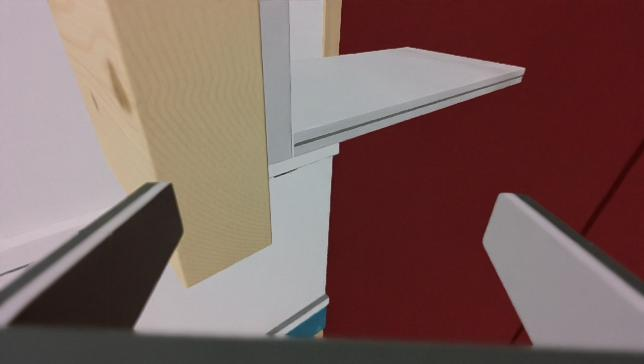

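>>> {"api": "move", "payload": {
  "joints": {"torso_squat_rad":0.8,"torso_pitch_rad":0.45,"head_tilt_rad":0.5,"right_shoulder_pitch_rad":-0.2,"right_elbow_rad":-1.3,"right_wrist_pitch_rad":-0.4,"right_shoulder_yaw_rad":-0.05,"right_shoulder_roll_rad":-0.1,"right_forearm_roll_rad":0,"right_hand_roll_rad":0}
}}

>>> {"api": "move", "payload": {
  "target": {"side":"right","x":0.36,"y":-0.215,"z":0.776,"quat_wxyz":[0.706,-0.0353,-0.706,-0.0353]},
  "cameras": ["head_camera","right_wrist_camera"]
}}

Scene clock: 64.07 s.
Joint torques (N m): left_arm=[9.76 -0.71 0.92 4.38 -0.16 0.24 0.08] | right_arm=[-4.57 -3.27 -0.97 -9.2 -0.05 -1.97 -0.06]
External joint torques (N m): left_arm=[-0.92 -1 0.88 0.17 -0.15 -0.23 0.07] | right_arm=[0.1 -0.73 0.1 -0.8 -0.19 -0.06 -0.11]
Wrist force (N): left_arm=[2.6 1.0 -7.7] | right_arm=[-7.2 1.0 0.4]
Wrist torque (N m): left_arm=[-0.29 0.27 0.03] | right_arm=[-0.12 -0.41 -0.05]
Wrist force, peak (N): left_arm=[2.2 0.9 -8.7] | right_arm=[-7.7 1.9 0.9]
move: done
base_odometry: x=+0.314 y=+1.398 heading=+0.091
lidar_m: 0.58 1.23 1.77 4.19 1.85 1.40 1.36 1.47 2.09 1.36 1.01 0.58
base_status: not commanded
joint_positions: torso_squat_rad=+0.800 torso_shift_rad=+0.000 torso_pitch_rad=+0.450 torso_yaw_rad=+0.000 left_shoulder_pitch_rad=+0.037 left_shoulder_roll_rad=+0.004 left_shoulder_yaw_rad=-0.043 left_elbow_rad=-0.196 left_forearm_roll_rad=-0.014 left_wrist_pitch_rad=+0.002 left_hand_roll_rad=+0.027 left_gripper_m=+0.099 right_shoulder_pitch_rad=-0.200 right_shoulder_roll_rad=-0.100 right_shoulder_yaw_rad=-0.050 right_elbow_rad=-1.300 right_forearm_roll_rad=+0.000 right_wrist_pitch_rad=-0.400 right_hand_roll_rad=+0.000 right_gripper_m=+0.099 head_pan_rad=-0.300 head_tilt_rad=+0.500
joint_status: all done
wheel_motors_off: 0
motor_effort: left_wheel=+20(22) right_wheel=+2(6)
chest: x=-0.0934 y=+0.0001 z=+1.0468 quat_wxyz=(+0.975, +0.000, +0.223, +0.000) (m; base frame)
left_hand: x=-0.3287 y=+0.2200 z=+0.4029 quat_wxyz=(+0.989, -0.002, +0.145, -0.008) (m; base frame)
right_hand: x=+0.3363 y=-0.2430 z=+0.6602 quat_wxyz=(+0.750, -0.019, -0.660, +0.044) (m; base frame)
pictures: none

Scene clock: 65.30 s.
Joint torques (N m): left_arm=[9.7 -0.75 0.91 4.18 0 0.37 0.04] | right_arm=[-3.89 1.58 0.14 -10.47 0.67 -1.57 -0.21]
External joint torques (N m): left_arm=[-0.98 -1.04 0.88 -0.02 0.01 -0.1 0.02] | right_arm=[1.35 1.58 0.02 -0.65 0.13 -0.19 -0.26]
Wrist force (N): left_arm=[2.4 1.3 -6.9] | right_arm=[-7.4 0.8 1.5]
Wrist torque (N m): left_arm=[-0.27 0.23 0.05] | right_arm=[-0.16 -0.43 -0.21]
Wrist force, peak (N): left_arm=[3.0 1.4 -8.2] | right_arm=[-8.4 1.7 0.6]
move: done
base_odometry: x=+0.314 y=+1.398 heading=+0.091
lidar_m: 0.57 1.24 1.75 4.21 1.83 1.40 1.37 1.48 2.10 1.36 1.02 0.59
base_status: not commanded
joint_positions: torso_squat_rad=+0.800 torso_shift_rad=+0.000 torso_pitch_rad=+0.450 torso_yaw_rad=+0.000 left_shoulder_pitch_rad=+0.037 left_shoulder_roll_rad=+0.004 left_shoulder_yaw_rad=-0.043 left_elbow_rad=-0.196 left_forearm_roll_rad=-0.014 left_wrist_pitch_rad=+0.002 left_hand_roll_rad=+0.027 left_gripper_m=+0.099 right_shoulder_pitch_rad=-0.139 right_shoulder_roll_rad=+0.000 right_shoulder_yaw_rad=+0.037 right_elbow_rad=-1.720 right_forearm_roll_rad=-0.748 right_wrist_pitch_rad=-0.247 right_hand_roll_rad=+0.763 right_gripper_m=+0.099 head_pan_rad=-0.300 head_tilt_rad=+0.500
joint_status: all done
wheel_motors_off: 0
motor_effort: left_wheel=+20(21) right_wheel=+3(4)
chest: x=-0.0934 y=+0.0001 z=+1.0468 quat_wxyz=(+0.975, +0.000, +0.223, +0.000) (m; base frame)
left_hand: x=-0.3288 y=+0.2200 z=+0.4029 quat_wxyz=(+0.989, -0.002, +0.145, -0.008) (m; base frame)
right_hand: x=+0.3601 y=-0.2151 z=+0.7758 quat_wxyz=(+0.703, -0.031, -0.710, -0.031) (m; base frame)
right_hand_status: reached (checked arc, planned for 0.8 s): 0 mm and 0.9 deg off.
pictures: head_camera, right_wrist_camera
camera_calibration:
head_camera: T_world_to_cam=[[-0.275278, -0.956316, 0.0983994, -0.116947], [-0.754653, 0.151543, -0.638384, 0.838924], [0.595585, -0.249991, -0.763402, 0.866539], [0, 0, 0, 1]] pos_world=[0.084806, -0.0223446, 1.20858]
right_wrist_camera: T_world_to_cam=[[0.0326625, -0.0312162, -0.998979, 0.755243], [-0.428584, 0.902515, -0.0422148, 0.408329], [0.902912, 0.429525, 0.0160997, -0.173062], [0, 0, 0, 1]] pos_world=[0.306594, -0.270613, 0.774496]

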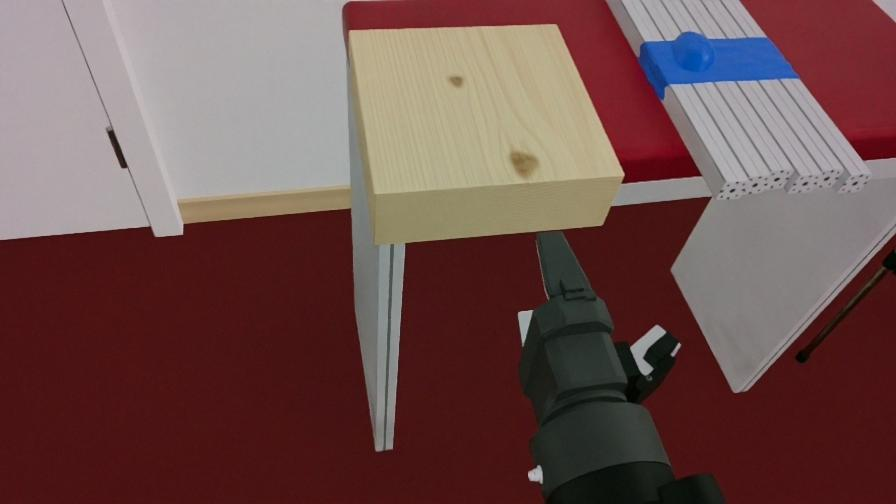

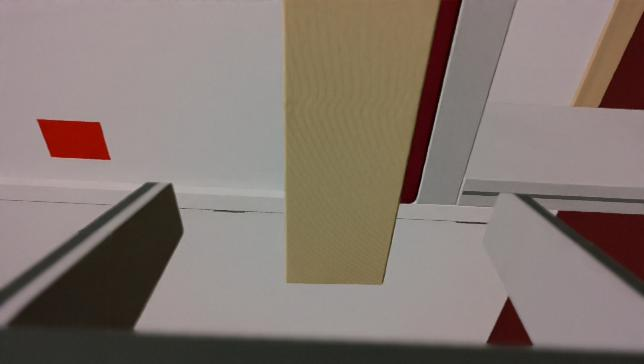

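>>> {"api": "move", "payload": {
  "target": {"side":"right","x":0.42,"y":-0.221,"z":0.774,"quat_wxyz":[0.706,-0.0353,-0.706,-0.0353]}
}}

>>> {"api": "move", "payload": {
  "target": {"side":"right","x":0.483,"y":-0.227,"z":0.774,"quat_wxyz":[0.706,-0.0353,-0.706,-0.0353]},
  "min_time_s": 1,
  "cameras": ["head_camera","right_wrist_camera"]
}}

Scene clock: 70.57 s.
Joint torques (N m): left_arm=[9.71 -0.67 0.87 4.17 -0.07 0.29 -0.05] | right_arm=[-9.02 -0.77 -1.08 -10.37 0.23 -1.42 0.01]
External joint torques (N m): left_arm=[-0.97 -0.96 0.84 -0.04 -0.06 -0.18 -0.07] | right_arm=[-0.13 0.1 -1.3 -0.48 -0.28 -0.12 -0.04]
Wrist force (N): left_arm=[3.2 1.3 -7.8] | right_arm=[-7.7 0.5 0.9]
Wrist torque (N m): left_arm=[-0.30 0.34 0.11] | right_arm=[-0.11 -0.49 -0.24]
Wrist force, peak (N): left_arm=[3.0 1.3 -8.2] | right_arm=[-8.4 1.2 1.3]
move: done
base_odometry: x=+0.314 y=+1.398 heading=+0.091
lidar_m: 0.57 1.25 1.75 4.21 1.85 1.41 1.37 1.47 2.08 1.37 1.02 0.60
base_status: not commanded
joint_positions: torso_squat_rad=+0.800 torso_shift_rad=+0.000 torso_pitch_rad=+0.450 torso_yaw_rad=+0.000 left_shoulder_pitch_rad=+0.037 left_shoulder_roll_rad=+0.004 left_shoulder_yaw_rad=-0.043 left_elbow_rad=-0.196 left_forearm_roll_rad=-0.014 left_wrist_pitch_rad=+0.002 left_hand_roll_rad=+0.027 left_gripper_m=+0.099 right_shoulder_pitch_rad=-0.363 right_shoulder_roll_rad=-0.002 right_shoulder_yaw_rad=-0.065 right_elbow_rad=-1.536 right_forearm_roll_rad=-0.814 right_wrist_pitch_rad=-0.212 right_hand_roll_rad=+0.827 right_gripper_m=+0.099 head_pan_rad=-0.300 head_tilt_rad=+0.500
joint_status: all done
wheel_motors_off: 0
motor_effort: left_wheel=+20(21) right_wheel=+2(6)
chest: x=-0.0934 y=+0.0001 z=+1.0468 quat_wxyz=(+0.975, +0.000, +0.223, +0.000) (m; base frame)
left_hand: x=-0.3288 y=+0.2200 z=+0.4029 quat_wxyz=(+0.989, -0.002, +0.145, -0.008) (m; base frame)
right_hand: x=+0.4200 y=-0.2209 z=+0.7740 quat_wxyz=(+0.706, -0.035, -0.706, -0.035) (m; base frame)
right_hand_status: reached (checked arc, planned for 0.5 s): 0 mm and 0.0 deg off.
pictures: none

Scene clock: 71.90 s.
Joint torques (N m): left_arm=[9.68 -0.77 0.52 4.27 -0.1 0.25 0.03] | right_arm=[-13.81 -3.57 -2.04 -10.23 0.13 -1.55 -0.18]
External joint torques (N m): left_arm=[-1 -1.06 0.49 0.07 -0.09 -0.21 0.01] | right_arm=[-1.01 -0.67 -1.83 -0.44 -0.42 -0.2 -0.23]
Wrist force (N): left_arm=[2.7 0.9 -7.0] | right_arm=[-6.4 0.1 1.1]
Wrist torque (N m): left_arm=[-0.22 0.26 0.04] | right_arm=[-0.08 -0.30 -0.04]
Wrist force, peak (N): left_arm=[3.2 0.9 -8.1] | right_arm=[-7.9 0.8 0.7]
move: done
base_odometry: x=+0.314 y=+1.398 heading=+0.091
lidar_m: 0.57 1.24 1.76 4.21 1.85 1.41 1.36 1.48 2.08 1.37 1.01 0.59
base_status: not commanded
joint_positions: torso_squat_rad=+0.800 torso_shift_rad=+0.000 torso_pitch_rad=+0.450 torso_yaw_rad=+0.000 left_shoulder_pitch_rad=+0.037 left_shoulder_roll_rad=+0.004 left_shoulder_yaw_rad=-0.043 left_elbow_rad=-0.196 left_forearm_roll_rad=-0.014 left_wrist_pitch_rad=+0.002 left_hand_roll_rad=+0.027 left_gripper_m=+0.099 right_shoulder_pitch_rad=-0.603 right_shoulder_roll_rad=-0.075 right_shoulder_yaw_rad=-0.111 right_elbow_rad=-1.271 right_forearm_roll_rad=-0.834 right_wrist_pitch_rad=-0.246 right_hand_roll_rad=+0.791 right_gripper_m=+0.099 head_pan_rad=-0.300 head_tilt_rad=+0.500
joint_status: all done
wheel_motors_off: 0
motor_effort: left_wheel=+20(21) right_wheel=+1(4)
chest: x=-0.0934 y=+0.0001 z=+1.0468 quat_wxyz=(+0.975, +0.000, +0.223, +0.000) (m; base frame)
left_hand: x=-0.3288 y=+0.2200 z=+0.4029 quat_wxyz=(+0.989, -0.002, +0.145, -0.008) (m; base frame)
right_hand: x=+0.4828 y=-0.2270 z=+0.7739 quat_wxyz=(+0.707, -0.035, -0.706, -0.035) (m; base frame)
right_hand_status: reached (checked arc, planned for 1.0 s): 0 mm and 0.1 deg off.
pictures: head_camera, right_wrist_camera
camera_calibration:
head_camera: T_world_to_cam=[[-0.275148, -0.956354, 0.0983855, -0.116943], [-0.754687, 0.151456, -0.638364, 0.838901], [0.595601, -0.249895, -0.763421, 0.866562], [0, 0, 0, 1]] pos_world=[0.084806, -0.0223451, 1.20858]
right_wrist_camera: T_world_to_cam=[[0.0214947, -0.0317411, -0.999265, 0.754528], [-0.418072, 0.907626, -0.0378232, 0.464144], [0.908159, 0.418578, 0.00623908, -0.276069], [0, 0, 0, 1]] pos_world=[0.428542, -0.281764, 0.773251]

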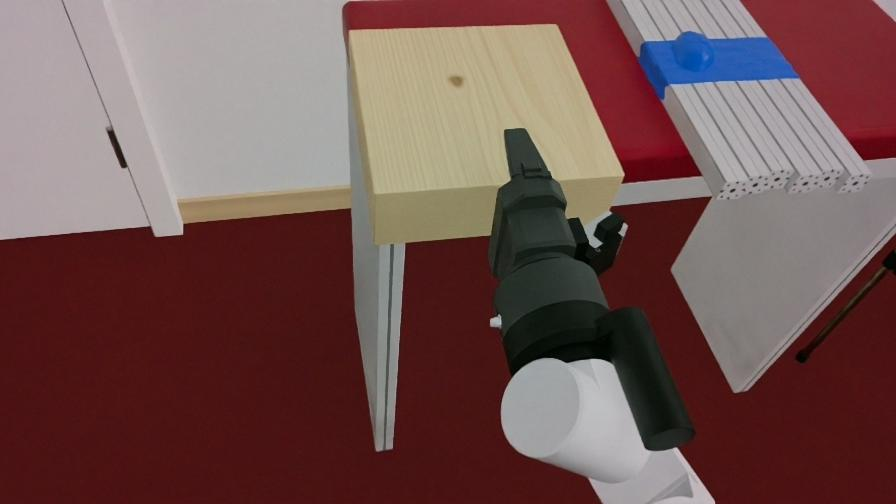

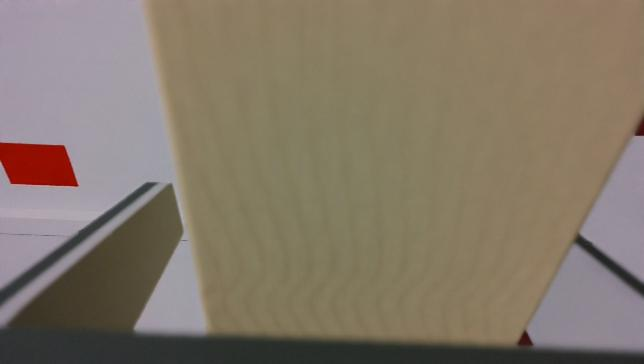

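>>> {"api": "move", "payload": {
  "target": {"side":"right","x":0.486,"y":-0.217,"z":0.770,"quat_wxyz":[0.706,-0.0353,-0.706,-0.0353]},
  "min_time_s": 0.6
}}

>>> {"api": "move", "payload": {
  "joints": {"right_gripper_m":0.04},
  "cameras": ["right_wrist_camera"]
}}

>>> {"api": "move", "payload": {
  "target": {"side":"right","x":0.483,"y":-0.217,"z":0.80,"quat_wxyz":[0.706,-0.0353,-0.706,-0.0353]},
  "min_time_s": 1.5,
  "cameras": ["head_camera","right_wrist_camera"]
}}

Scene clock: 75.07 s.
Joint torques (N m): left_arm=[9.63 -0.71 0.64 4.19 -0.13 0.27 0.04] | right_arm=[-14.91 -0.51 0.53 -9.82 0.85 -1.6 -0.19]
External joint torques (N m): left_arm=[-1.05 -1 0.61 -0.02 -0.13 -0.2 0.03] | right_arm=[-1.82 2.08 0.61 -0.09 0.27 -0.25 -0.24]
Wrist force (N): left_arm=[2.8 1.6 -7.2] | right_arm=[-7.0 1.3 0.7]
Wrist torque (N m): left_arm=[-0.31 0.29 0.07] | right_arm=[-0.17 -0.38 -0.04]
Wrist force, peak (N): left_arm=[2.8 1.3 -8.4] | right_arm=[-8.0 0.6 1.2]
move: done
base_odometry: x=+0.314 y=+1.398 heading=+0.091
lidar_m: 0.57 1.24 1.76 4.21 1.86 1.41 1.37 1.48 2.10 1.36 1.00 0.59
base_status: not commanded
joint_positions: torso_squat_rad=+0.800 torso_shift_rad=+0.000 torso_pitch_rad=+0.450 torso_yaw_rad=+0.000 left_shoulder_pitch_rad=+0.037 left_shoulder_roll_rad=+0.004 left_shoulder_yaw_rad=-0.043 left_elbow_rad=-0.196 left_forearm_roll_rad=-0.014 left_wrist_pitch_rad=+0.002 left_hand_roll_rad=+0.027 left_gripper_m=+0.099 right_shoulder_pitch_rad=-0.624 right_shoulder_roll_rad=-0.065 right_shoulder_yaw_rad=-0.098 right_elbow_rad=-1.233 right_forearm_roll_rad=-0.827 right_wrist_pitch_rad=-0.274 right_hand_roll_rad=+0.790 right_gripper_m=+0.099 head_pan_rad=-0.300 head_tilt_rad=+0.500
joint_status: all done
wheel_motors_off: 0
motor_effort: left_wheel=+20(21) right_wheel=+1(3)
chest: x=-0.0934 y=+0.0001 z=+1.0468 quat_wxyz=(+0.975, +0.000, +0.223, +0.000) (m; base frame)
left_hand: x=-0.3288 y=+0.2200 z=+0.4029 quat_wxyz=(+0.989, -0.002, +0.145, -0.008) (m; base frame)
right_hand: x=+0.4855 y=-0.2173 z=+0.7702 quat_wxyz=(+0.707, -0.036, -0.706, -0.035) (m; base frame)
right_hand_status: reached (checked arc, planned for 0.6 s): 1 mm and 0.1 deg off.
pictures: none

Scene clock: 76.23 s.
Joint torques (N m): left_arm=[9.57 -0.64 0.65 4.27 0.02 0.28 -0.05] | right_arm=[-14.8 -0.53 0.85 -11.1 0.7 -1.71 -0.05]
External joint torques (N m): left_arm=[-1.11 -0.93 0.62 0.07 0.03 -0.19 -0.07] | right_arm=[-1.71 2.06 0.93 -1.37 0.12 -0.36 -0.1]
Wrist force (N): left_arm=[2.2 1.2 -7.3] | right_arm=[-11.3 0.6 0.4]
Wrist torque (N m): left_arm=[-0.27 0.27 0.03] | right_arm=[-0.12 -0.75 -0.23]
Wrist force, peak (N): left_arm=[3.1 1.8 -8.2] | right_arm=[-11.3 0.6 0.4]
move: off_target
base_odometry: x=+0.314 y=+1.398 heading=+0.091
lidar_m: 0.57 1.25 1.76 4.21 1.84 1.40 1.37 1.47 2.11 1.36 1.01 0.60
base_status: not commanded
joint_positions: torso_squat_rad=+0.800 torso_shift_rad=+0.000 torso_pitch_rad=+0.450 torso_yaw_rad=+0.000 left_shoulder_pitch_rad=+0.037 left_shoulder_roll_rad=+0.004 left_shoulder_yaw_rad=-0.043 left_elbow_rad=-0.196 left_forearm_roll_rad=-0.014 left_wrist_pitch_rad=+0.002 left_hand_roll_rad=+0.027 left_gripper_m=+0.099 right_shoulder_pitch_rad=-0.624 right_shoulder_roll_rad=-0.065 right_shoulder_yaw_rad=-0.098 right_elbow_rad=-1.233 right_forearm_roll_rad=-0.827 right_wrist_pitch_rad=-0.274 right_hand_roll_rad=+0.790 right_gripper_m=+0.075 head_pan_rad=-0.300 head_tilt_rad=+0.500
joint_status: right_gripper_m off_target (ended at +0.075, target +0.040)
wheel_motors_off: 0
motor_effort: left_wheel=+20(21) right_wheel=+1(3)
chest: x=-0.0934 y=+0.0001 z=+1.0468 quat_wxyz=(+0.975, +0.000, +0.223, +0.000) (m; base frame)
left_hand: x=-0.3288 y=+0.2200 z=+0.4029 quat_wxyz=(+0.989, -0.002, +0.145, -0.008) (m; base frame)
right_hand: x=+0.4855 y=-0.2173 z=+0.7700 quat_wxyz=(+0.707, -0.036, -0.705, -0.035) (m; base frame)
pictures: right_wrist_camera
camera_calibration:
right_wrist_camera: T_world_to_cam=[[0.0210401, -0.032164, -0.999261, 0.751054], [-0.418373, 0.907479, -0.0380189, 0.456656], [0.908031, 0.418864, 0.00563691, -0.281918], [0, 0, 0, 1]] pos_world=[0.431241, -0.272164, 0.76945]

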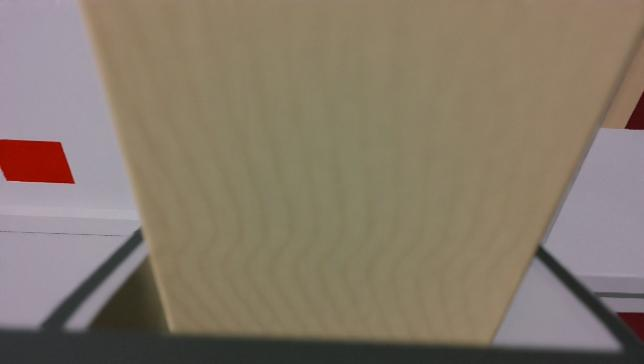

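Scene clock: 78.07 s.
Joint torques (N m): left_arm=[9.87 -0.75 0.72 4.21 -0.05 0.21 0.03] | right_arm=[-24.67 -2.5 -0.89 -25.27 0.7 -5.74 0.06]
External joint torques (N m): left_arm=[-0.83 -1.05 0.68 -0.01 -0.04 -0.26 0.02] | right_arm=[-12.01 -0.63 -1.55 -15.24 0.27 -4.59 0.01]
Wrist force (N): left_arm=[2.6 0.8 -7.9] | right_arm=[-28.9 1.4 0.2]
Wrist torque (N m): left_arm=[-0.20 0.30 0.09] | right_arm=[-0.03 1.88 -0.02]
Wrist force, peak (N): left_arm=[2.9 1.4 -8.3] | right_arm=[-29.6 1.9 0.4]
move: done
base_odometry: x=+0.314 y=+1.398 heading=+0.091
lidar_m: 0.58 1.25 1.75 4.21 1.86 1.40 1.36 1.47 2.09 1.35 1.00 0.58
base_status: not commanded
joint_positions: torso_squat_rad=+0.800 torso_shift_rad=+0.000 torso_pitch_rad=+0.451 torso_yaw_rad=+0.000 left_shoulder_pitch_rad=+0.037 left_shoulder_roll_rad=+0.004 left_shoulder_yaw_rad=-0.043 left_elbow_rad=-0.196 left_forearm_roll_rad=-0.014 left_wrist_pitch_rad=+0.002 left_hand_roll_rad=+0.027 left_gripper_m=+0.099 right_shoulder_pitch_rad=-0.589 right_shoulder_roll_rad=+0.000 right_shoulder_yaw_rad=-0.174 right_elbow_rad=-1.385 right_forearm_roll_rad=-0.878 right_wrist_pitch_rad=-0.149 right_hand_roll_rad=+0.926 right_gripper_m=+0.074 head_pan_rad=-0.300 head_tilt_rad=+0.500
joint_status: all done
wheel_motors_off: 0
motor_effort: left_wheel=+20(21) right_wheel=+2(3)
chest: x=-0.0930 y=+0.0000 z=+1.0467 quat_wxyz=(+0.975, +0.000, +0.224, +0.000) (m; base frame)
left_hand: x=-0.3289 y=+0.2200 z=+0.4030 quat_wxyz=(+0.989, -0.002, +0.146, -0.008) (m; base frame)
right_hand: x=+0.4820 y=-0.2171 z=+0.7960 quat_wxyz=(+0.705, -0.033, -0.708, -0.032) (m; base frame)
right_hand_status: reached (checked arc, planned for 1.5 s): 4 mm and 0.5 deg off.
pictures: head_camera, right_wrist_camera
camera_calibration:
head_camera: T_world_to_cam=[[-0.275147, -0.956336, 0.0985655, -0.117088], [-0.755222, 0.151559, -0.637707, 0.838358], [0.594924, -0.249902, -0.763947, 0.866706], [0, 0, 0, 1]] pos_world=[0.0853062, -0.0224448, 1.20829]
right_wrist_camera: T_world_to_cam=[[0.0275545, -0.0319827, -0.999109, 0.773853], [-0.425221, 0.904175, -0.0406709, 0.460773], [0.90467, 0.425963, 0.0113144, -0.280396], [0, 0, 0, 1]] pos_world=[0.428273, -0.272431, 0.795076]

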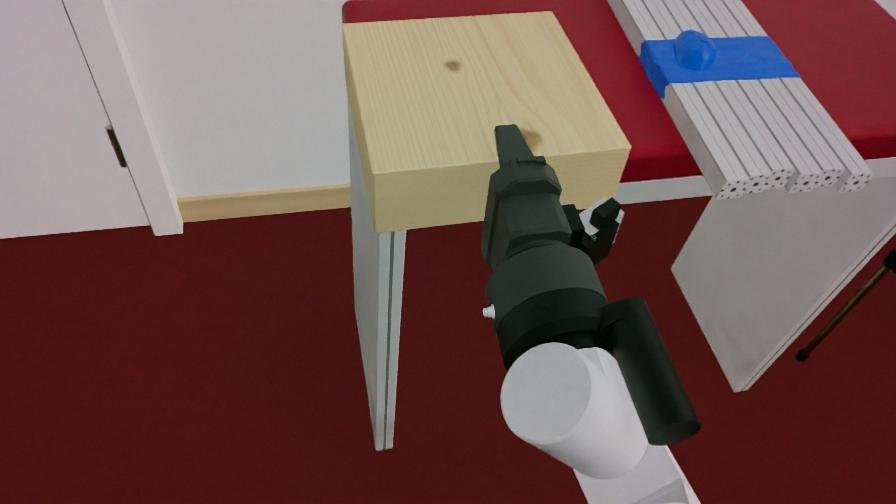

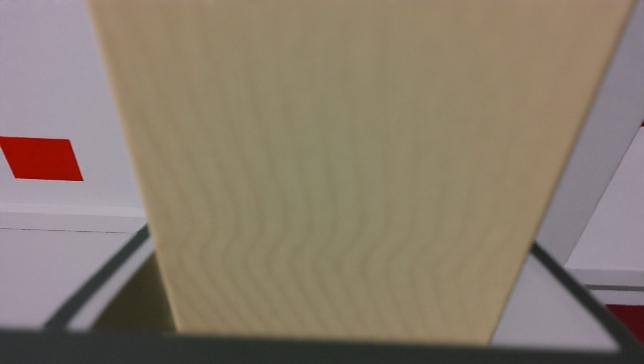

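>>> {"api": "move", "payload": {
  "target": {"side":"right","x":0.46,"y":-0.217,"z":0.86,"quat_wxyz":[0.706,-0.0353,-0.706,-0.0353]},
  "min_time_s": 1.5,
  "cameras": ["head_camera","right_wrist_camera"]
}}

Scene clock: 81.10 s.
Joint torques (N m): left_arm=[9.28 -0.88 0.76 4.16 -0.1 0.33 -0.09] | right_arm=[-23.49 -5.52 -3.11 -24.7 2.79 3.82 -0.33]
External joint torques (N m): left_arm=[-1.42 -1.18 0.72 -0.05 -0.1 -0.15 -0.1] | right_arm=[-12.3 -2.92 -1.52 -14.58 2.16 3.16 -0.38]
Wrist force (N): left_arm=[2.0 1.3 -7.4] | right_arm=[-28.4 2.3 0.7]
Wrist torque (N m): left_arm=[-0.31 0.23 0.10] | right_arm=[0.04 1.88 0.03]
Wrist force, peak (N): left_arm=[2.7 1.3 -8.5] | right_arm=[-32.2 0.9 0.6]
move: done
base_odometry: x=+0.314 y=+1.398 heading=+0.091
lidar_m: 0.58 1.25 1.76 4.22 1.85 1.41 1.37 1.46 2.10 1.37 1.01 0.59
base_status: not commanded
joint_positions: torso_squat_rad=+0.800 torso_shift_rad=+0.000 torso_pitch_rad=+0.451 torso_yaw_rad=+0.000 left_shoulder_pitch_rad=+0.037 left_shoulder_roll_rad=+0.004 left_shoulder_yaw_rad=-0.043 left_elbow_rad=-0.196 left_forearm_roll_rad=-0.014 left_wrist_pitch_rad=+0.002 left_hand_roll_rad=+0.027 left_gripper_m=+0.099 right_shoulder_pitch_rad=-0.477 right_shoulder_roll_rad=-0.171 right_shoulder_yaw_rad=+0.056 right_elbow_rad=-1.743 right_forearm_roll_rad=-2.148 right_wrist_pitch_rad=-0.376 right_hand_roll_rad=+2.040 right_gripper_m=+0.074 head_pan_rad=-0.300 head_tilt_rad=+0.500
joint_status: all done
wheel_motors_off: 0
motor_effort: left_wheel=+20(21) right_wheel=+2(3)
chest: x=-0.0929 y=+0.0000 z=+1.0467 quat_wxyz=(+0.975, +0.000, +0.224, +0.000) (m; base frame)
left_hand: x=-0.3290 y=+0.2201 z=+0.4031 quat_wxyz=(+0.989, -0.002, +0.146, -0.008) (m; base frame)
right_hand: x=+0.4591 y=-0.2172 z=+0.8558 quat_wxyz=(+0.707, -0.036, -0.705, -0.036) (m; base frame)
right_hand_status: reached (checked arc, planned for 1.5 s): 4 mm and 0.2 deg off.
pictures: head_camera, right_wrist_camera
camera_calibration:
head_camera: T_world_to_cam=[[-0.275146, -0.956346, 0.0984685, -0.11704], [-0.755298, 0.151655, -0.637594, 0.838322], [0.594827, -0.249805, -0.764054, 0.866761], [0, 0, 0, 1]] pos_world=[0.0854062, -0.0225448, 1.20829]
right_wrist_camera: T_world_to_cam=[[0.0199536, -0.0318962, -0.999292, 0.83789], [-0.416428, 0.908403, -0.0373103, 0.447463], [0.90895, 0.416877, 0.00484345, -0.258779], [0, 0, 0, 1]] pos_world=[0.404835, -0.271872, 0.855245]

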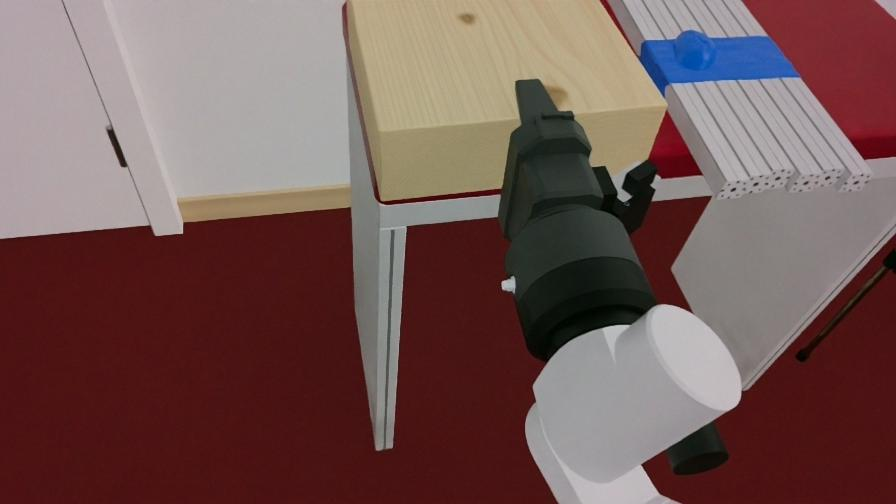

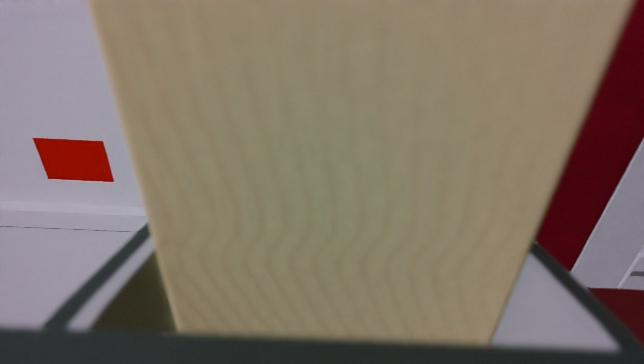

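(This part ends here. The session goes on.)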